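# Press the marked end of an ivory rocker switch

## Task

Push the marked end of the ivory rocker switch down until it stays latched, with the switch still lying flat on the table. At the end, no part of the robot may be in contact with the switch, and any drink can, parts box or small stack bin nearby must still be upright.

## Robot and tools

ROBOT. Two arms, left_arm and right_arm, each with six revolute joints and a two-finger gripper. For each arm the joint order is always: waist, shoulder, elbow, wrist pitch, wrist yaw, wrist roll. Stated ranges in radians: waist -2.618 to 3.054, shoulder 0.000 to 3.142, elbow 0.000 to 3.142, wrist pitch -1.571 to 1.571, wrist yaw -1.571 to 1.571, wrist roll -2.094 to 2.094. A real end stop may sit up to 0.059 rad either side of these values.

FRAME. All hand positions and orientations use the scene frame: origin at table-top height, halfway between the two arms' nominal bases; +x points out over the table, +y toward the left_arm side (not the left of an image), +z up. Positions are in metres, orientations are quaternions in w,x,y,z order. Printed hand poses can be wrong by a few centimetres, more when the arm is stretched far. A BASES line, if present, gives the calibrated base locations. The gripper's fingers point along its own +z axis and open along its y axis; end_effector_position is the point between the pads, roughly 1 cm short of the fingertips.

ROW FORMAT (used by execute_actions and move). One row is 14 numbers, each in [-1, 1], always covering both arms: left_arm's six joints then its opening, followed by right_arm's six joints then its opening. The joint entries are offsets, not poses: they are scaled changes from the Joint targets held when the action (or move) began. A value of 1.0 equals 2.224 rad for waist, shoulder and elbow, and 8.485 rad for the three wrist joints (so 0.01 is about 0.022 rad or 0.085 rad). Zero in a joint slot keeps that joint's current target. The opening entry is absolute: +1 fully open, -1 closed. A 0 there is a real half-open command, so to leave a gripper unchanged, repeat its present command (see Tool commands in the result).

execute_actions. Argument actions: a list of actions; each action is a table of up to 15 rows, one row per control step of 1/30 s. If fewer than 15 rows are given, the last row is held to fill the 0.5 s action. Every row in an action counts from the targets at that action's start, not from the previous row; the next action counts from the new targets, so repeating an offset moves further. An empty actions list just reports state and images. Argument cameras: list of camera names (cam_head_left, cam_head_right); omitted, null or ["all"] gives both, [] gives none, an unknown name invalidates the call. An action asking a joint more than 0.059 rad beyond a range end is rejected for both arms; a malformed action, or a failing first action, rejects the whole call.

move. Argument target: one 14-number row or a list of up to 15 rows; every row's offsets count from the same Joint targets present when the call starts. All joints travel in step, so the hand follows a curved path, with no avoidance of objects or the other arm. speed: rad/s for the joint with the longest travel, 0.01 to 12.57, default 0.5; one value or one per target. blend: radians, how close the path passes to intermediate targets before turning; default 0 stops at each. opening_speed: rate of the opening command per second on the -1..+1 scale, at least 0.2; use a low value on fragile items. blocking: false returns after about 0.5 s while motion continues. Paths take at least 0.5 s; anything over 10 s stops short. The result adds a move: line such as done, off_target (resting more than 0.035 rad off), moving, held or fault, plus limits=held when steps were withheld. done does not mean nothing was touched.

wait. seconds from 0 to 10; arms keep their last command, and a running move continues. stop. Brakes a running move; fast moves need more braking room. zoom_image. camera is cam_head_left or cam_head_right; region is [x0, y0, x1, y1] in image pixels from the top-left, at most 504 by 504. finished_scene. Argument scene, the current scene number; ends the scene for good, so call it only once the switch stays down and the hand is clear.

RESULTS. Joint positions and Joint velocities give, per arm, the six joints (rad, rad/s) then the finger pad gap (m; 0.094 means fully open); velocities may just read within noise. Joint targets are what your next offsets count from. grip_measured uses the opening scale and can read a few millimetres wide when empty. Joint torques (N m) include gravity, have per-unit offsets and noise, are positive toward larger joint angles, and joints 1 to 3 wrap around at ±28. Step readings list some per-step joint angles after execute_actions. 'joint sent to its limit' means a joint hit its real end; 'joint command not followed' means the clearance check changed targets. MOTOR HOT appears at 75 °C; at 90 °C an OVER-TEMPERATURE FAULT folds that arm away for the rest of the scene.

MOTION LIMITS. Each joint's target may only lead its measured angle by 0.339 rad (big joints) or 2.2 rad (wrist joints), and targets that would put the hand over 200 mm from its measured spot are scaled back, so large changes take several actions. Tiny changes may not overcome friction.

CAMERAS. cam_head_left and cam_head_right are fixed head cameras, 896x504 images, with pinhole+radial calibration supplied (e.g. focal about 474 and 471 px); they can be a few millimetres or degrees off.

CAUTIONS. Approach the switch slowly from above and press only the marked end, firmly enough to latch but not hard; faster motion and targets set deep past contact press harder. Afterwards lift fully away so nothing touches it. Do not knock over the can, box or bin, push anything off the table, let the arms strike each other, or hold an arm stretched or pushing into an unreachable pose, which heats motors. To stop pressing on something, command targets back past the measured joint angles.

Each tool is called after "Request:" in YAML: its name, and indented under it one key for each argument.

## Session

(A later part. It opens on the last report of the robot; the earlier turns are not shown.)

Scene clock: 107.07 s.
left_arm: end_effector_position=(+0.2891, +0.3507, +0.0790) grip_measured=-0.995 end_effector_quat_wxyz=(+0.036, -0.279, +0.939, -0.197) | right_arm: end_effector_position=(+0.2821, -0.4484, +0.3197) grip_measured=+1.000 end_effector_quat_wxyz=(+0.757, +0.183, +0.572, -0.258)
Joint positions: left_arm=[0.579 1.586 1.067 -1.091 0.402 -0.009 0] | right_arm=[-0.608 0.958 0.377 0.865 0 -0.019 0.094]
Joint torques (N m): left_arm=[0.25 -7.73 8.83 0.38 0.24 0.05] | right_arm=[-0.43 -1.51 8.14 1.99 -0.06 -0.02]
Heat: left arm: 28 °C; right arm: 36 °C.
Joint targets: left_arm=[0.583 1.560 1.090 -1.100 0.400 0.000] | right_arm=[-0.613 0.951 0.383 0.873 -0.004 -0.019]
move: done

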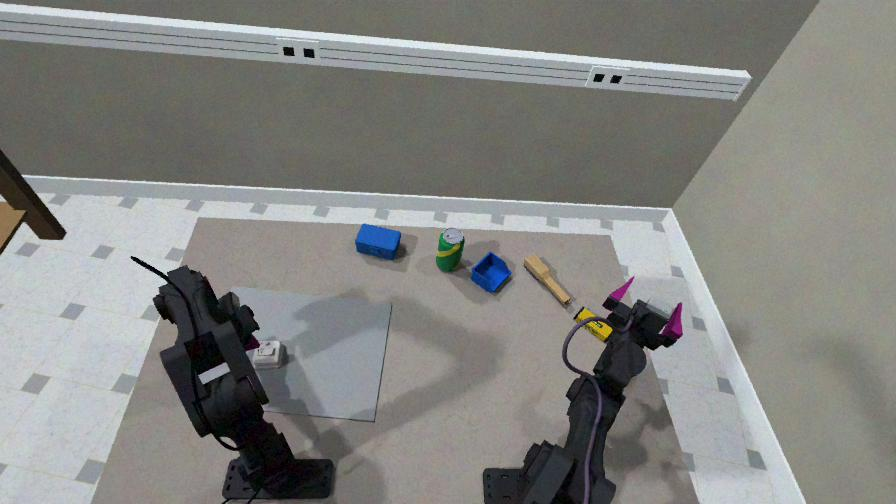

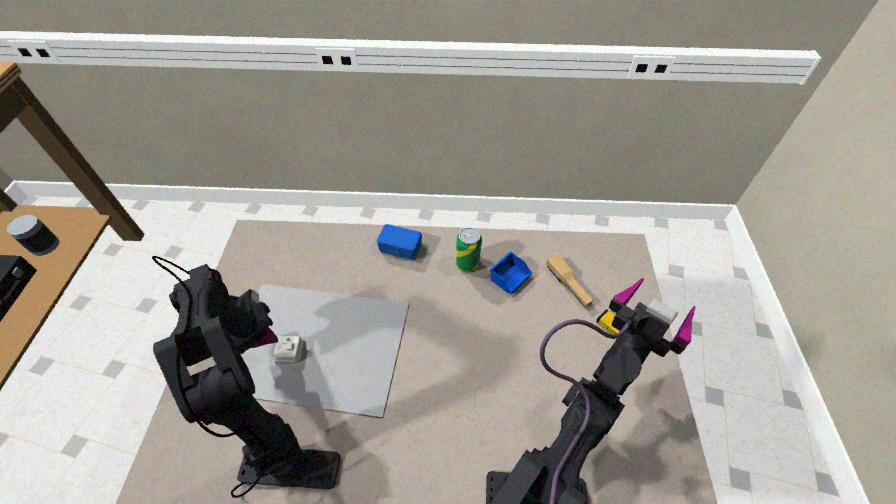

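Request:
move:
  target: [-0.1957,0.1972,0.2445,-0.0107,0,0,-1,0.178,0.3705,0.4281,-0.2345,-0.0467,0.0022,-1]
  speed: 1.0
  opening_speed: 2.0

Request:
zoom_image:
  camera: "cam_head_left"
  region: [240, 240, 400, 400]

Request:
zoom_image:
  camera: "cam_head_right"
  region: [250, 240, 410, 400]

Request:
zoom_image:
  camera: "cam_head_left"
  region: [460, 260, 600, 400]

Request:
zoom_image:
  camera: "cam_head_right"
  region: [470, 260, 610, 400]

Scene clock: 125.57 s.
left_arm: end_effector_position=(+0.4192, +0.2543, +0.0947) grip_measured=-0.995 end_effector_quat_wxyz=(+0.022, -0.067, +0.978, -0.197) | right_arm: end_effector_position=(+0.3280, -0.2565, +0.0877) grip_measured=-0.996 end_effector_quat_wxyz=(+0.026, +0.119, +0.975, +0.187)
Joint positions: left_arm=[0.15 1.975 1.607 -1.182 0.399 -0.009 0] | right_arm=[-0.218 1.758 1.3 -1.107 -0.381 -0.003 0]
Joint torques (N m): left_arm=[-0.13 -7.43 9.42 0.48 0.29 0.06] | right_arm=[0.13 -5.49 9.44 0.25 -0.44 0.01]
Heat: left arm: 28 °C; right arm: 36 °C.
Joint targets: left_arm=[0.148 1.998 1.634 -1.191 0.400 0.000] | right_arm=[-0.217 1.776 1.335 -1.116 -0.400 0.000]
move: off_target (right_arm); right_arm: the elbow is farthest, 0.036 rad from its target

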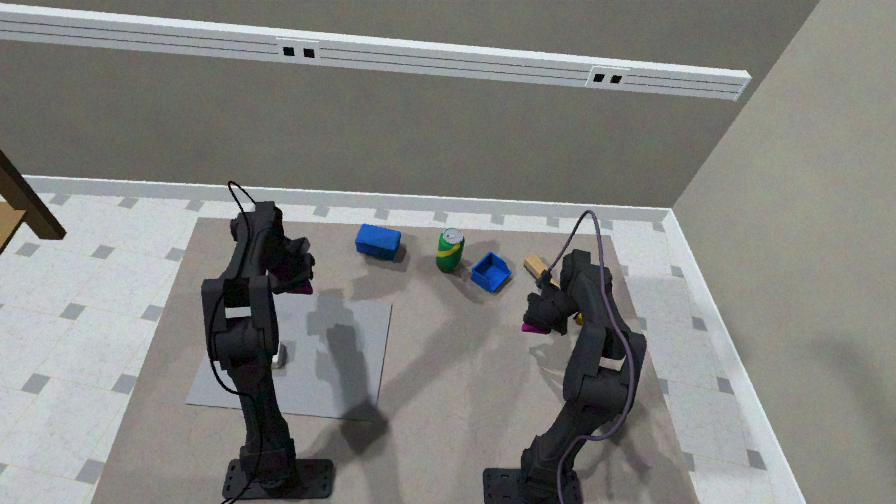

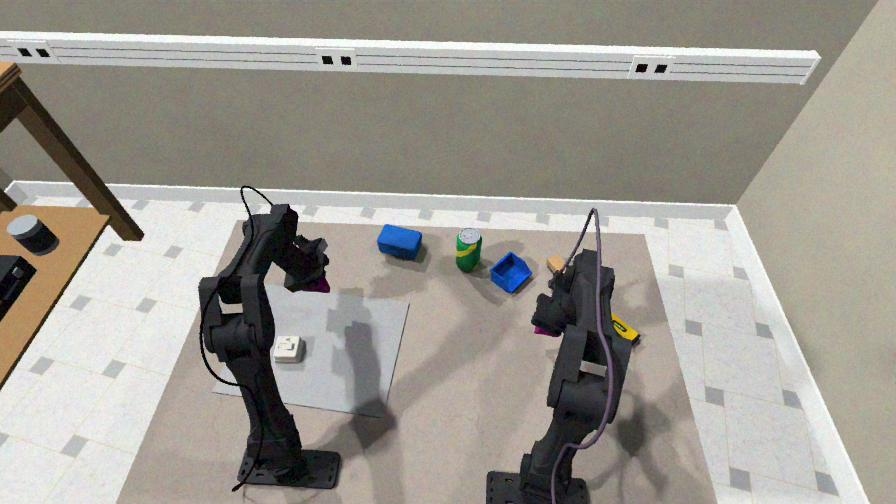

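Scaled by 3.150 from the camera's 896x504 image, which has a finer 1280x720 frame.

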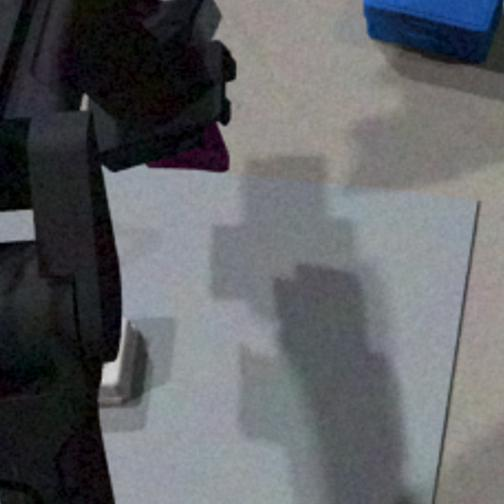

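Scaled by 3.150 from the camera's 896x504 image, which has a finer 1280x720 frame.

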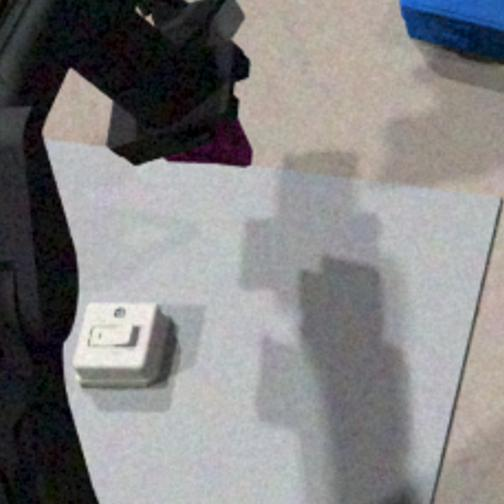

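Scaled by 3.600 from the camera's 896x504 image, which has a finer 1280x720 frame.

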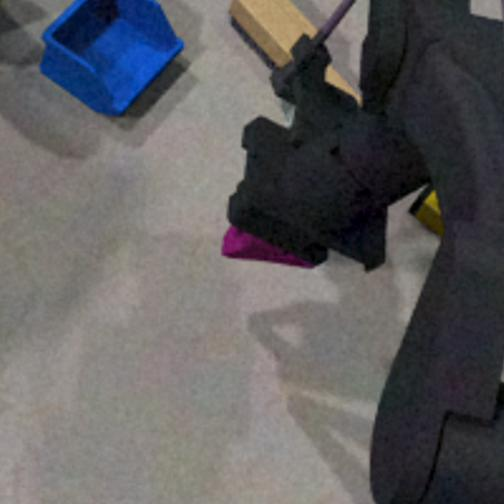

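Scaled by 3.600 from the camera's 896x504 image, which has a finer 1280x720 frame.

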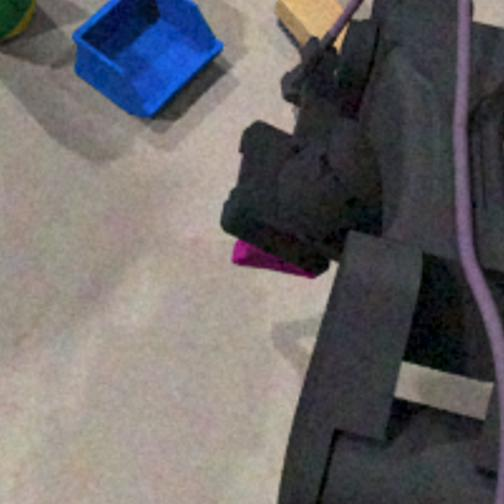

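Request:
move:
  target: [0.3606,-0.1475,-0.1826,0.0120,0,0,-1,0.21,0.1464,0.1948,-0.0145,-0.0012,0,-1]
  speed: 1.0

Request:
zoom_image:
  camera: "cam_head_left"
  region: [150, 270, 290, 410]

Request:
zoom_image:
  camera: "cam_head_right"
  region: [160, 270, 300, 410]

Request:
zoom_image:
  camera: "cam_head_left"
  region: [400, 240, 540, 380]

Request:
zoom_image:
  camera: "cam_head_right"
  region: [410, 240, 550, 380]

Scene clock: 153.93 s.
left_arm: end_effector_position=(+0.2670, +0.4731, +0.0866) grip_measured=-0.995 end_effector_quat_wxyz=(+0.084, -0.446, +0.874, -0.176) | right_arm: end_effector_position=(+0.3772, -0.0873, +0.0885) grip_measured=-0.996 end_effector_quat_wxyz=(-0.023, -0.110, +0.974, +0.195)
Joint positions: left_arm=[0.951 1.709 1.235 -1.104 0.391 -0.009 0] | right_arm=[0.254 2.078 1.733 -1.229 -0.396 -0.002 0]
Joint torques (N m): left_arm=[-0.05 -10.07 5.82 0.65 0.36 0.07] | right_arm=[-0.21 -7.76 9.54 0.22 -0.42 0]
Heat: left arm: 29 °C; right arm: 33 °C.
Joint targets: left_arm=[0.950 1.670 1.228 -1.089 0.399 0.000] | right_arm=[0.250 2.101 1.769 -1.239 -0.410 0.000]
move: off_target (left_arm); left_arm: the shoulder is farthest, 0.039 rad from its target

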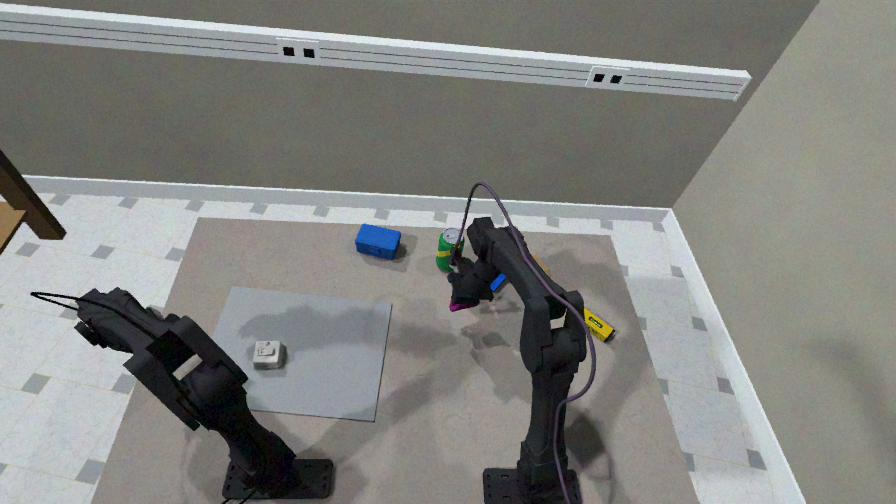

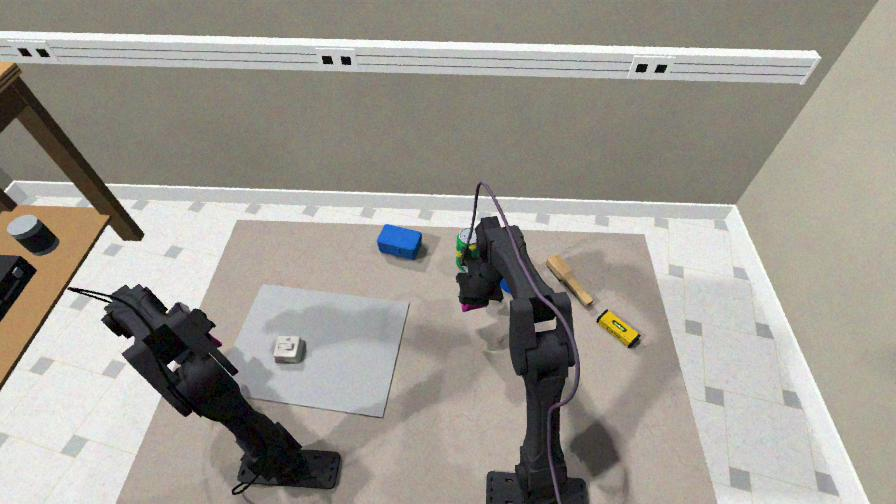

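Scaled by 3.600 from the camera's 896x504 image, which has a finer 1280x720 frame.

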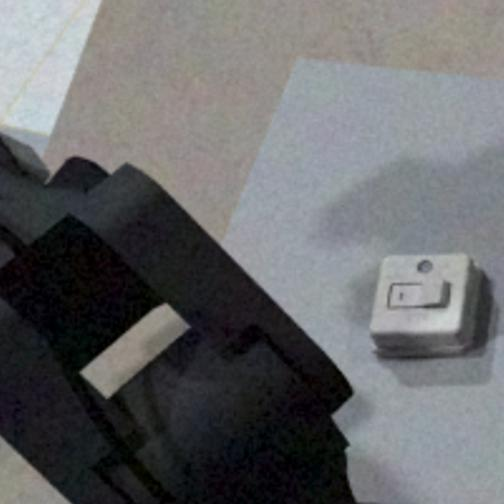

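Scaled by 3.600 from the camera's 896x504 image, which has a finer 1280x720 frame.

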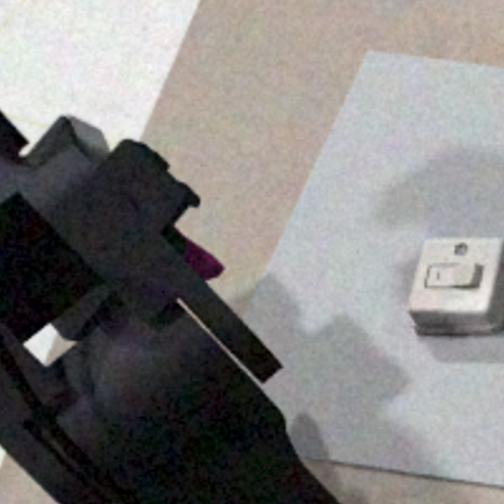

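Scaled by 3.600 from the camera's 896x504 image, which has a finer 1280x720 frame.

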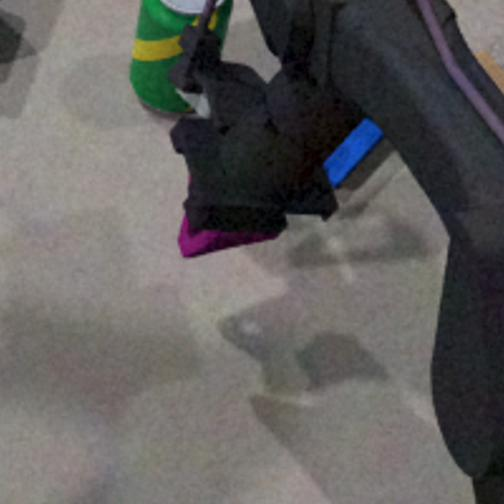

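Scaled by 3.600 from the camera's 896x504 image, which has a finer 1280x720 frame.

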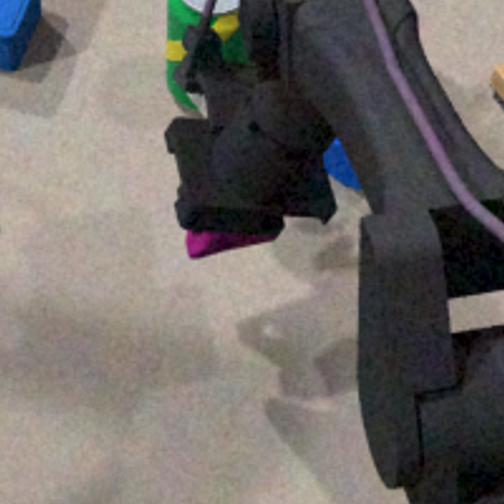

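Request:
move:
  target: [-0.4946,0.2971,0.409,-0.0342,0,0,-1,-0.5171,-0.1937,-0.2429,0.0177,0.0012,0,-1]
  speed: 1.0

Request:
zoom_image:
  camera: "cam_head_left"
  region: [310, 220, 450, 360]

Request:
zoom_image:
  camera: "cam_head_right"
  region: [320, 220, 460, 360]

Request:
zoom_image:
  camera: "cam_head_left"
  region: [550, 290, 690, 430]

Request:
zoom_image:
  camera: "cam_head_right"
  region: [550, 290, 690, 430]

Scene clock: 162.83 s.
left_arm: end_effector_position=(+0.4672, +0.1294, +0.0911) grip_measured=-0.995 end_effector_quat_wxyz=(-0.014, +0.079, +0.977, -0.195) | right_arm: end_effector_position=(+0.2418, -0.4469, +0.0920) grip_measured=-0.996 end_effector_quat_wxyz=(+0.095, +0.439, +0.877, +0.172)
Joint positions: left_arm=[-0.152 2.306 2.111 -1.37 0.394 -0.009 0] | right_arm=[-0.903 1.702 1.247 -1.102 -0.395 -0.001 0]
Joint torques (N m): left_arm=[0.17 -9.8 9.43 0.44 0.32 0.07] | right_arm=[0.28 -8.61 4.86 0.53 -0.31 -0.01]
Heat: left arm: 29 °C; right arm: 33 °C.
Joint targets: left_arm=[-0.150 2.331 2.138 -1.379 0.400 0.000] | right_arm=[-0.900 1.670 1.228 -1.089 -0.400 0.000]
move: done

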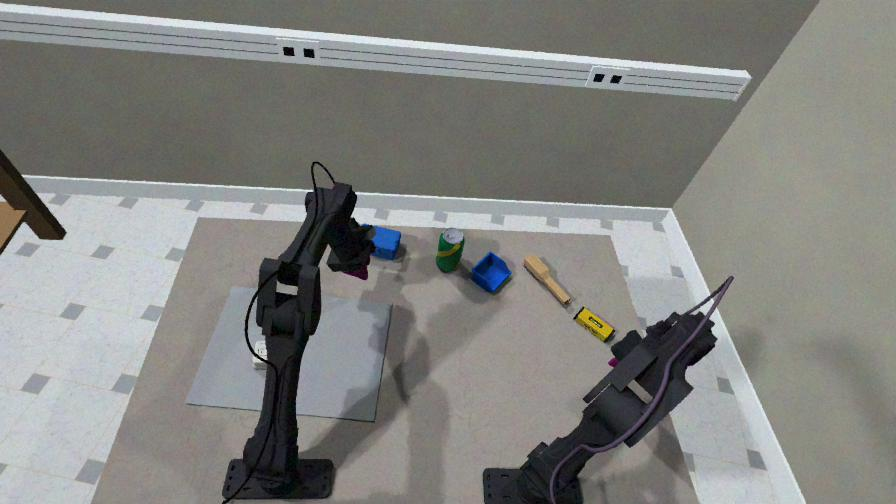

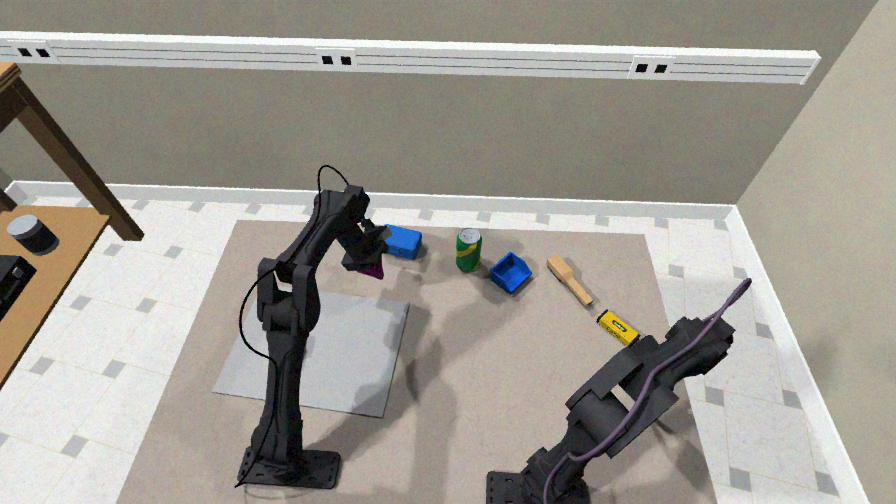

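Scaled by 3.600 from the camera's 896x504 image, which has a finer 1280x720 frame.

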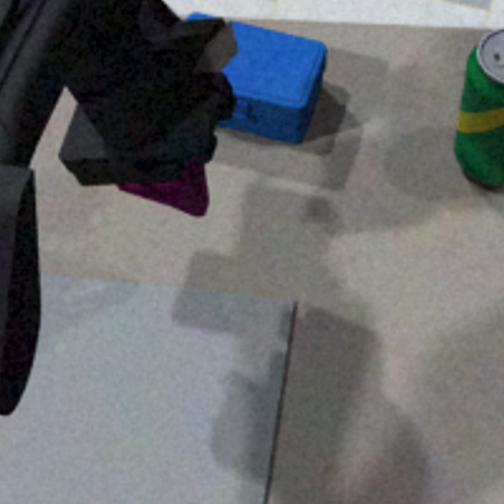

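Scaled by 3.600 from the camera's 896x504 image, which has a finer 1280x720 frame.

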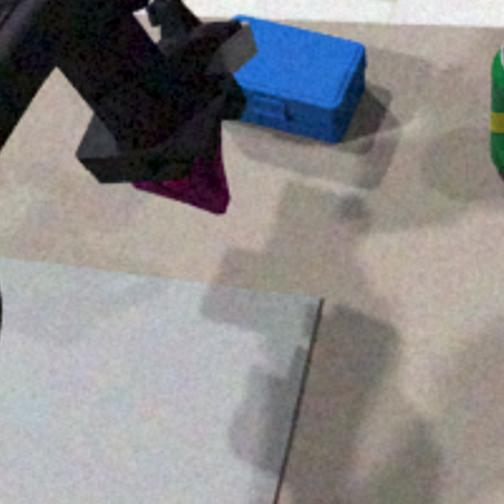

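Scaled by 3.600 from the camera's 896x504 image, which has a finer 1280x720 frame.

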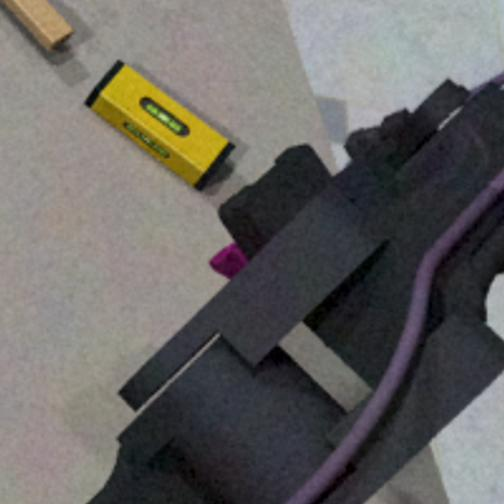

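Scaled by 3.600 from the camera's 896x504 image, which has a finer 1280x720 frame.

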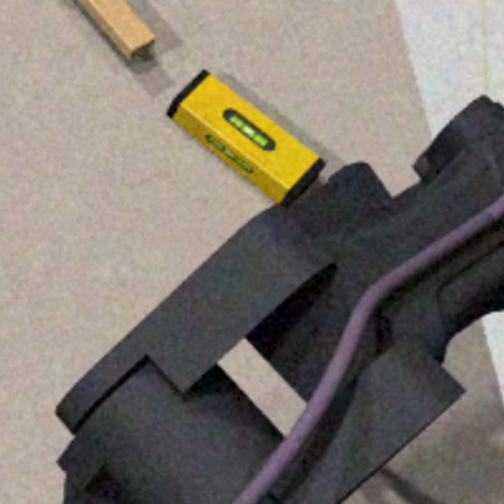

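Request:
move:
  target:
    - [0.2990,-0.4636,-0.3768,0.0093,0,0,-1,0,0,0,0,0,0,-1]
    - [0.2990,-0.3476,-0.4870,0.0349,0,0,-1,0,0,0,0,0,0,-1]
  speed: 1.0
  blend: 0.08

Request:
zoom_image:
  camera: "cam_head_left"
  region: [220, 310, 300, 390]

Request:
zoom_image:
  camera: "cam_head_right"
  region: [240, 305, 320, 385]

Scene clock: 174.20 s.
left_arm: end_effector_position=(+0.2872, +0.3310, +0.0795) grip_measured=-0.995 end_effector_quat_wxyz=(+0.027, -0.247, +0.949, -0.194) | right_arm: end_effector_position=(+0.2419, -0.4471, +0.0920) grip_measured=-0.996 end_effector_quat_wxyz=(+0.095, +0.439, +0.877, +0.172)
Joint positions: left_arm=[0.51 1.562 1.047 -1.098 0.392 -0.009 0] | right_arm=[-0.903 1.702 1.247 -1.101 -0.395 -0.001 0]
Joint torques (N m): left_arm=[0.32 -5.49 7.16 0.57 0.33 0.06] | right_arm=[0.27 -8.58 4.88 0.51 -0.3 -0.01]
Heat: left arm: 30 °C; right arm: 32 °C.
Joint targets: left_arm=[0.515 1.558 1.055 -1.083 0.400 0.000] | right_arm=[-0.900 1.670 1.228 -1.089 -0.400 0.000]
move: done

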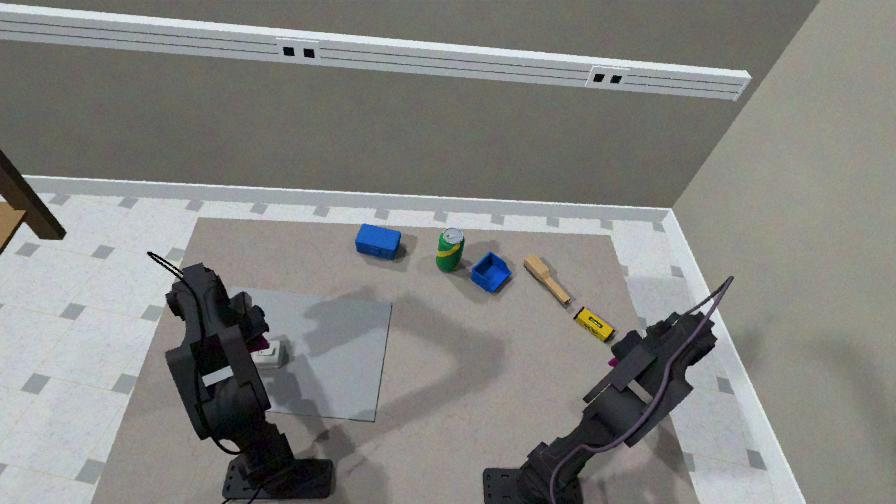

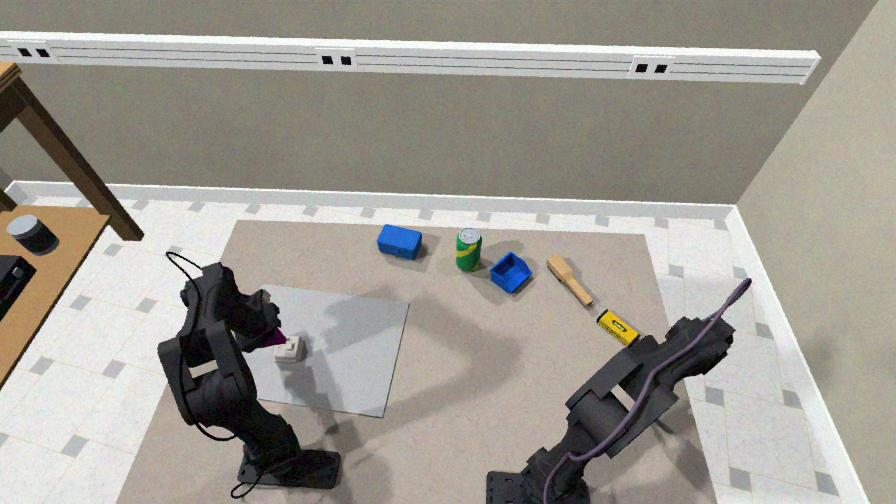

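Scaled by 6.300 from the camera's 896x504 image, which has a finer 1280x720 frame.

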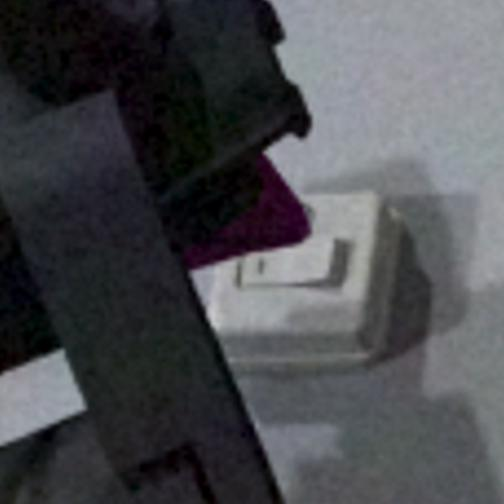

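Scaled by 6.300 from the camera's 896x504 image, which has a finer 1280x720 frame.

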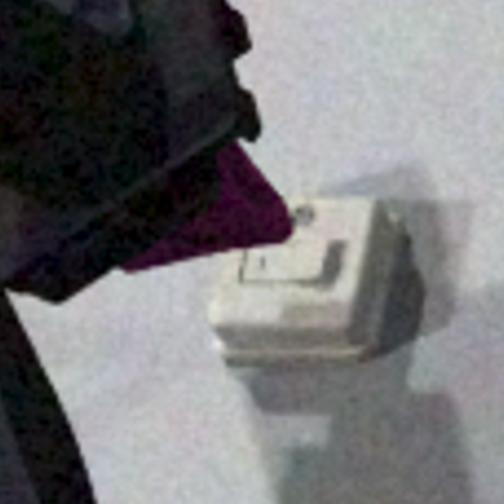

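Request:
move:
  target:
    - [0.0022,0.0103,-0.0373,0.0174,0,0,-1,0,0,0,0,0,0,-1]
    - [0.0022,0.0243,-0.0670,0.0289,0,0,-1,0,0,0,0,0,0,-1]
  speed: [0.4,0.12]
  blend: [0.02,0]

Request:
zoom_image:
  camera: "cam_head_left"
  region: [220, 310, 300, 390]

Request:
zoom_image:
  camera: "cam_head_right"
  region: [240, 305, 320, 385]

Scene clock: 182.20 s.
left_arm: end_effector_position=(+0.2971, +0.3373, +0.0408) grip_measured=-0.995 end_effector_quat_wxyz=(+0.062, -0.242, +0.950, -0.186) | right_arm: end_effector_position=(+0.2419, -0.4471, +0.0920) grip_measured=-0.996 end_effector_quat_wxyz=(+0.095, +0.439, +0.877, +0.172)
Joint positions: left_arm=[0.514 1.594 0.915 -0.86 0.394 -0.009 0] | right_arm=[-0.903 1.702 1.247 -1.101 -0.395 -0.001 0]
Joint torques (N m): left_arm=[0.51 -4.07 5.33 0.83 0.32 0.06] | right_arm=[0.27 -8.59 4.86 0.5 -0.31 -0.01]
Heat: left arm: 29 °C; right arm: 32 °C.
Joint targets: left_arm=[0.520 1.612 0.905 -0.838 0.400 0.000] | right_arm=[-0.900 1.670 1.228 -1.089 -0.400 0.000]
move: done

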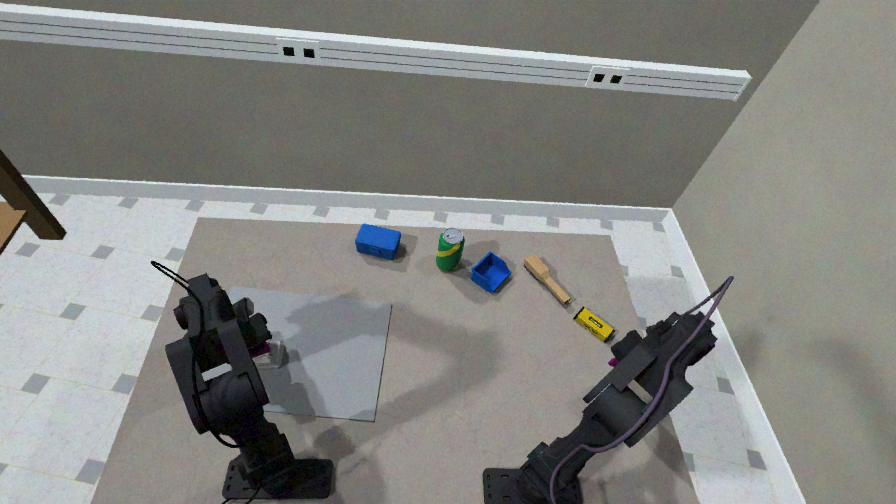

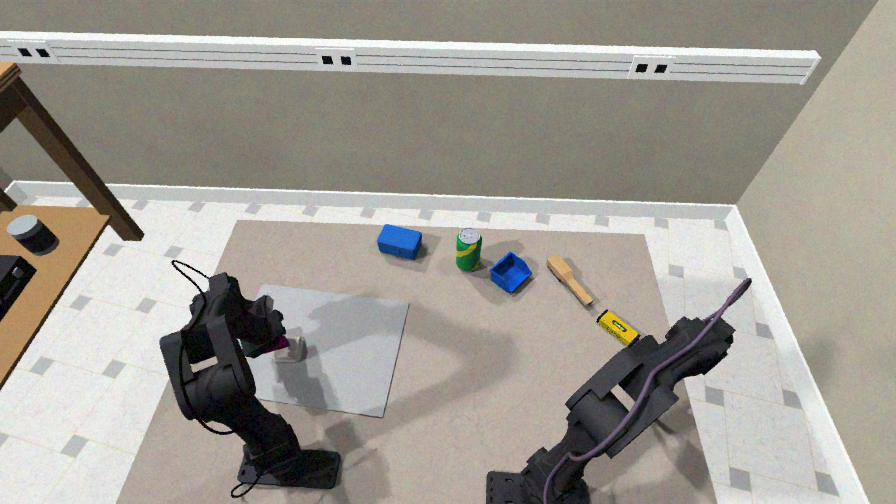

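Scaled by 6.300 from the camera's 896x504 image, which has a finer 1280x720 frame.

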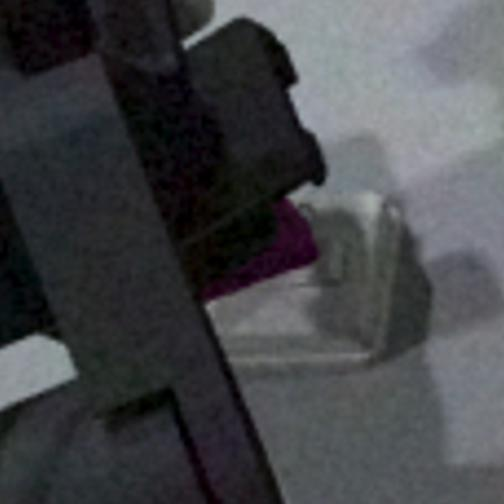

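Scaled by 6.300 from the camera's 896x504 image, which has a finer 1280x720 frame.

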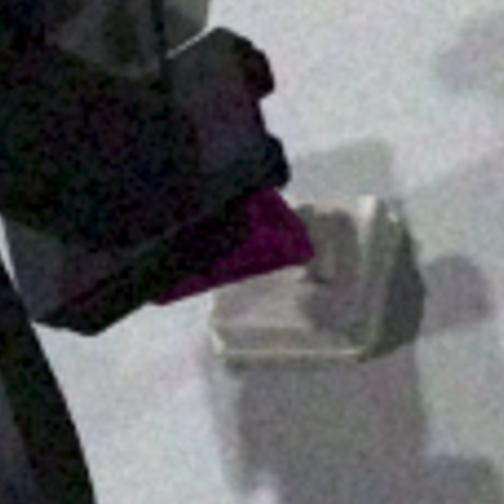

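Request:
move:
  target:
    - [-0.0090,-0.0301,0.0809,-0.0344,0,0,-1,0,0,0,0,0,0,-1]
    - [-0.0063,-0.0171,0.0364,-0.0139,0,0,-1,0,0,0,0,0,0,-1]
  speed: [0.4,0.3]

Request:
zoom_image:
  camera: "cam_head_left"
  region: [220, 310, 300, 390]

Request:
zoom_image:
  camera: "cam_head_right"
  region: [240, 305, 320, 385]

Scene clock: 224.37 s.
left_arm: end_effector_position=(+0.2980, +0.3356, +0.0628) grip_measured=-0.995 end_effector_quat_wxyz=(+0.054, -0.240, +0.951, -0.188) | right_arm: end_effector_position=(+0.2419, -0.4471, +0.0920) grip_measured=-0.996 end_effector_quat_wxyz=(+0.095, +0.439, +0.877, +0.172)
Joint positions: left_arm=[0.507 1.576 0.992 -0.971 0.394 -0.009 0] | right_arm=[-0.903 1.702 1.247 -1.101 -0.395 -0.001 0]
Joint torques (N m): left_arm=[0.02 -5.57 5.97 0.7 0.32 0.04] | right_arm=[0.27 -8.61 4.88 0.5 -0.3 -0.02]
Heat: left arm: 27 °C; right arm: 32 °C.
Joint targets: left_arm=[0.506 1.574 0.986 -0.956 0.400 0.000] | right_arm=[-0.900 1.670 1.228 -1.089 -0.400 0.000]
move: done

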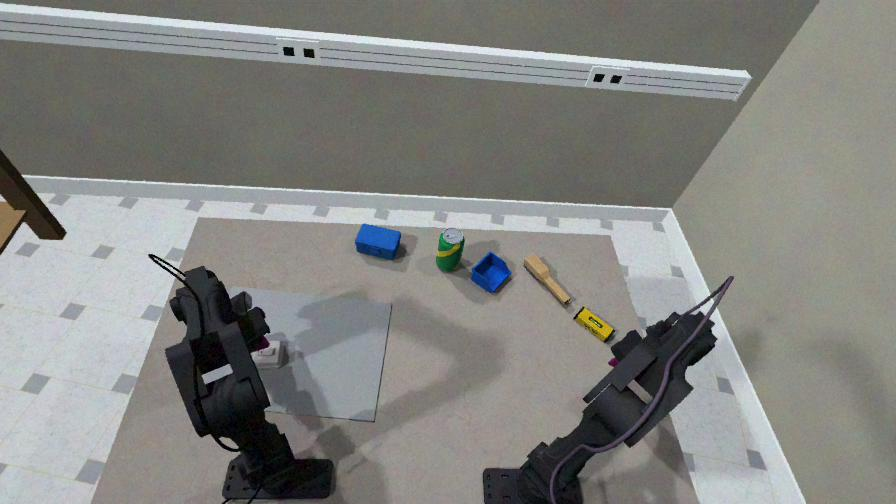

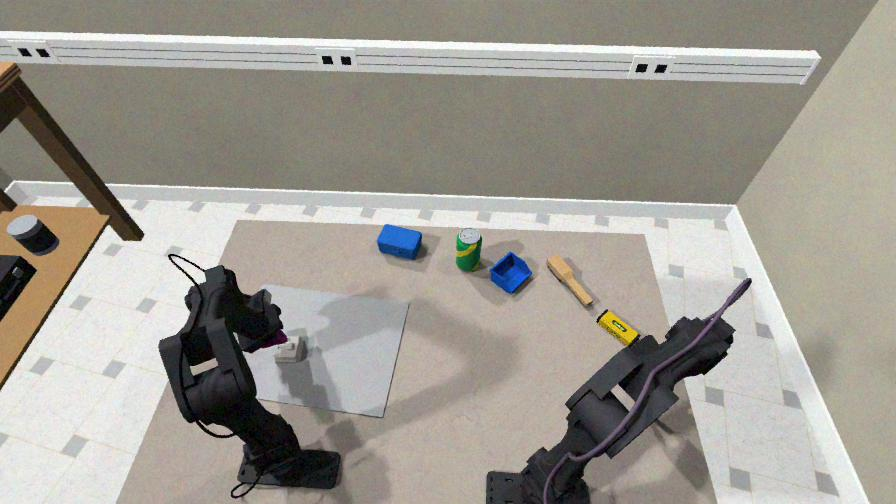

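Scaled by 6.300 from the camera's 896x504 image, which has a finer 1280x720 frame.

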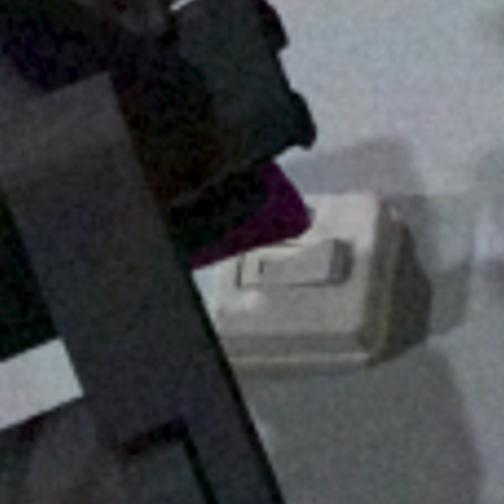

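Scaled by 6.300 from the camera's 896x504 image, which has a finer 1280x720 frame.

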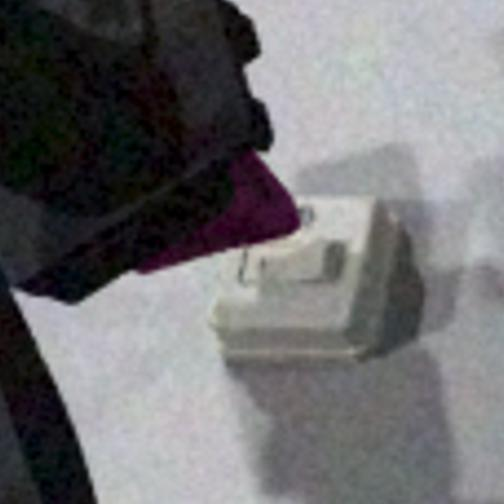

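Request:
move:
  target:
    - [-0.0036,0.01057,-0.0228,0.00636,0,0,-1,0,0,0,0,0,0,-1]
    - [-0.0036,0.0420,-0.0228,0.00636,0,0,-1,0,0,0,0,0,0,-1]
  speed: [0.2,0.15]

Request:
zoom_image:
  camera: "cam_head_left"
  region: [220, 310, 300, 390]

Request:
zoom_image:
  camera: "cam_head_right"
  region: [240, 305, 320, 385]

Scene clock: 227.87 s.
left_arm: end_effector_position=(+0.2912, +0.3299, +0.0375) grip_measured=-0.995 end_effector_quat_wxyz=(+0.027, -0.244, +0.949, -0.198) | right_arm: end_effector_position=(+0.2419, -0.4471, +0.0920) grip_measured=-0.996 end_effector_quat_wxyz=(+0.095, +0.439, +0.877, +0.172)
Joint positions: left_arm=[0.504 1.636 0.942 -0.919 0.401 -0.009 0] | right_arm=[-0.903 1.702 1.247 -1.101 -0.395 -0.001 0]
Joint torques (N m): left_arm=[-0.54 -3.18 5.46 0.63 0.29 0.07] | right_arm=[0.27 -8.61 4.86 0.5 -0.31 -0.01]
Heat: left arm: 27 °C; right arm: 32 °C.
Joint targets: left_arm=[0.498 1.667 0.935 -0.902 0.400 0.000] | right_arm=[-0.900 1.670 1.228 -1.089 -0.400 0.000]
move: done

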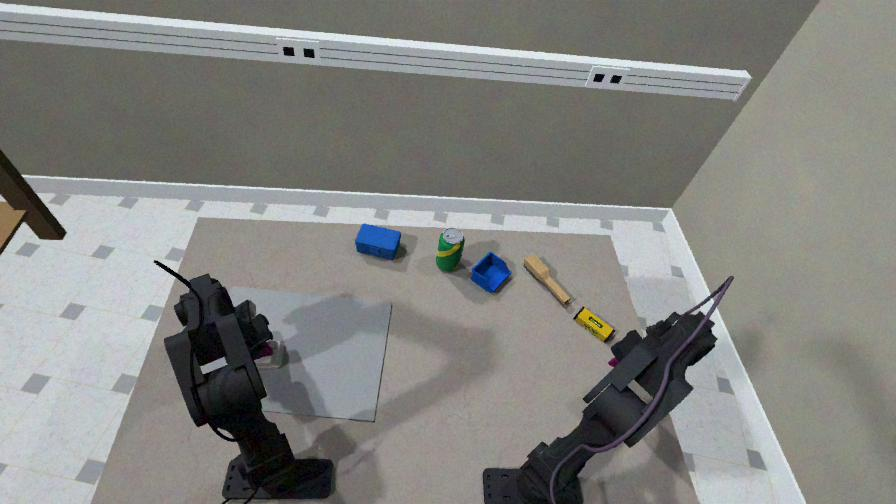

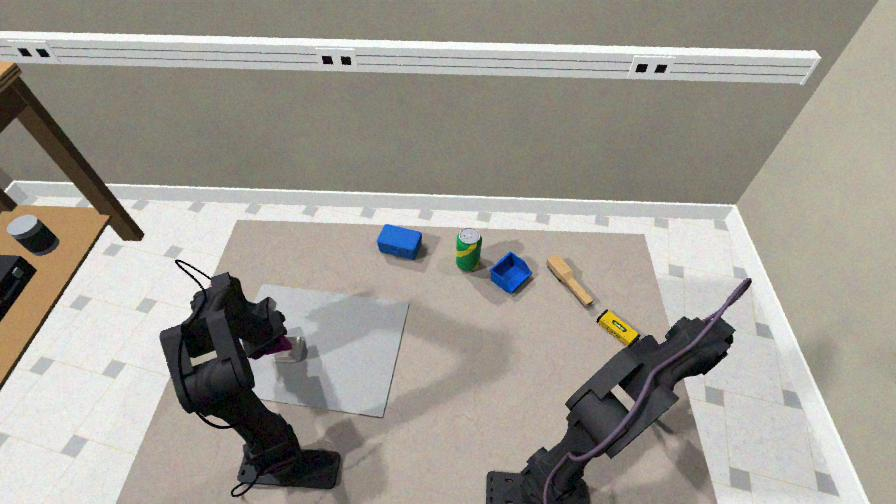

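Scaled by 6.300 from the camera's 896x504 image, which has a finer 1280x720 frame.

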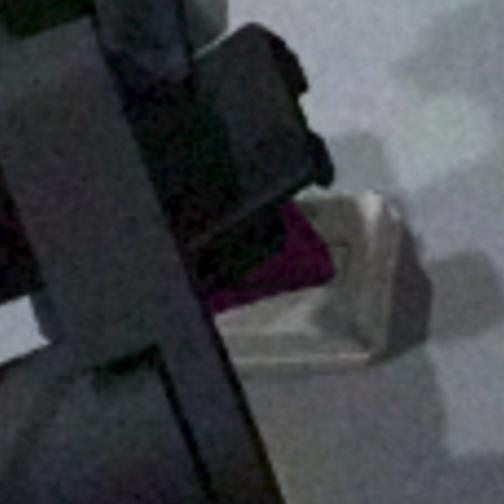

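Scaled by 6.300 from the camera's 896x504 image, which has a finer 1280x720 frame.

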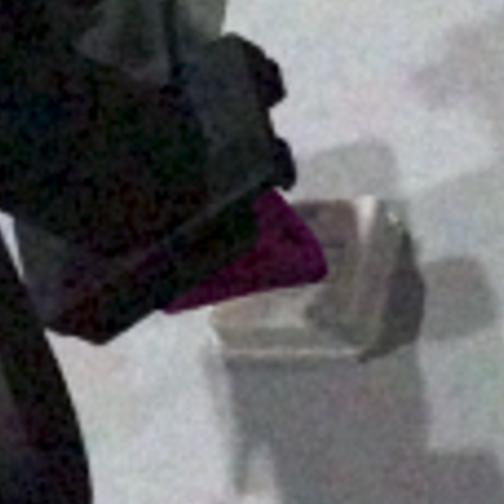

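Request:
move:
  target:
    - [0,-0.0571,0.0697,-0.0257,0,0,-1,0,0,0,0,0,0,-1]
    - [0.2032,-0.165,0.1641,-0.0469,0,0,-1,0,0,0,0,0,0,-1]
  speed: [0.5,1.0]
  blend: [0.05,0]

Request:
zoom_image:
  camera: "cam_head_left"
  region: [230, 310, 310, 390]

Request:
zoom_image:
  camera: "cam_head_right"
  region: [250, 305, 330, 385]

Scene clock: 232.23 s.
left_arm: end_effector_position=(+0.2432, +0.4368, +0.2003) grip_measured=-0.995 end_effector_quat_wxyz=(+0.198, -0.417, +0.879, -0.120) | right_arm: end_effector_position=(+0.2420, -0.4472, +0.0920) grip_measured=-0.996 end_effector_quat_wxyz=(+0.095, +0.439, +0.877, +0.172)
Joint positions: left_arm=[0.945 1.309 1.284 -1.292 0.396 -0.009 0] | right_arm=[-0.903 1.702 1.247 -1.1 -0.395 -0.001 0]
Joint torques (N m): left_arm=[0.32 -4.12 8.55 0.93 0.28 0.06] | right_arm=[0.28 -8.59 4.88 0.5 -0.31 -0.01]
Heat: left arm: 27 °C; right arm: 31 °C.
Joint targets: left_arm=[0.950 1.300 1.301 -1.300 0.400 0.000] | right_arm=[-0.900 1.670 1.228 -1.089 -0.400 0.000]
move: done

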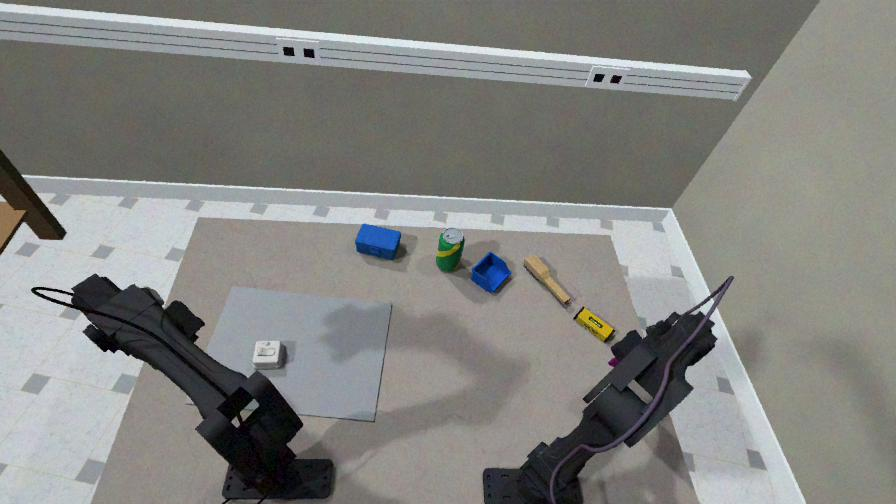

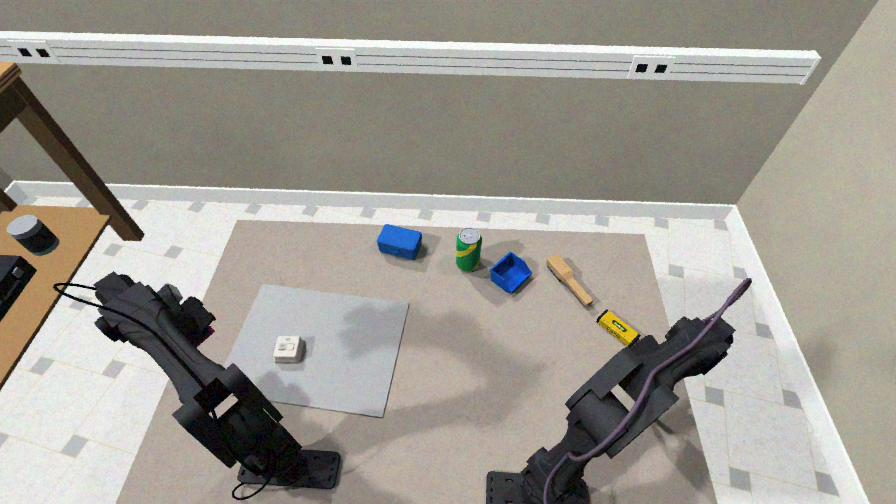

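Scaled by 6.300 from the camera's 896x504 image, which has a finer 1280x720 frame.

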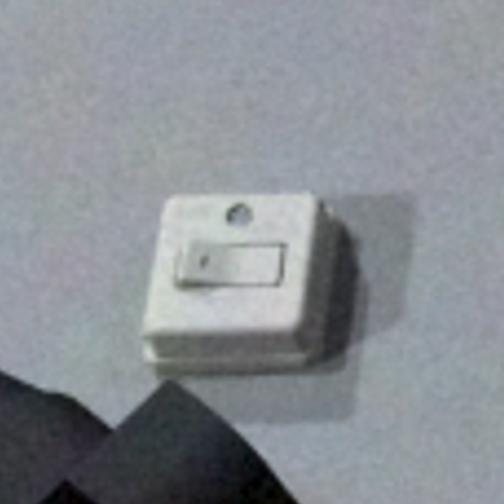

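Scaled by 6.300 from the camera's 896x504 image, which has a finer 1280x720 frame.

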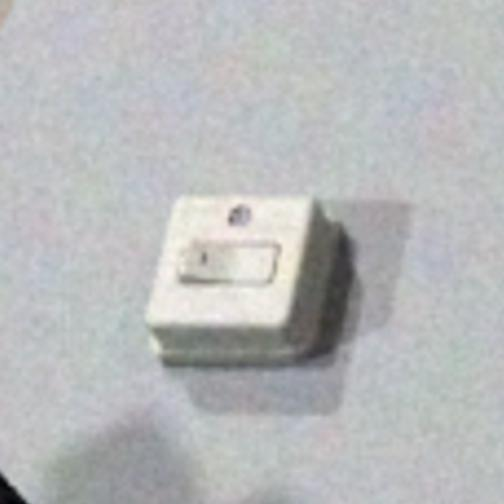

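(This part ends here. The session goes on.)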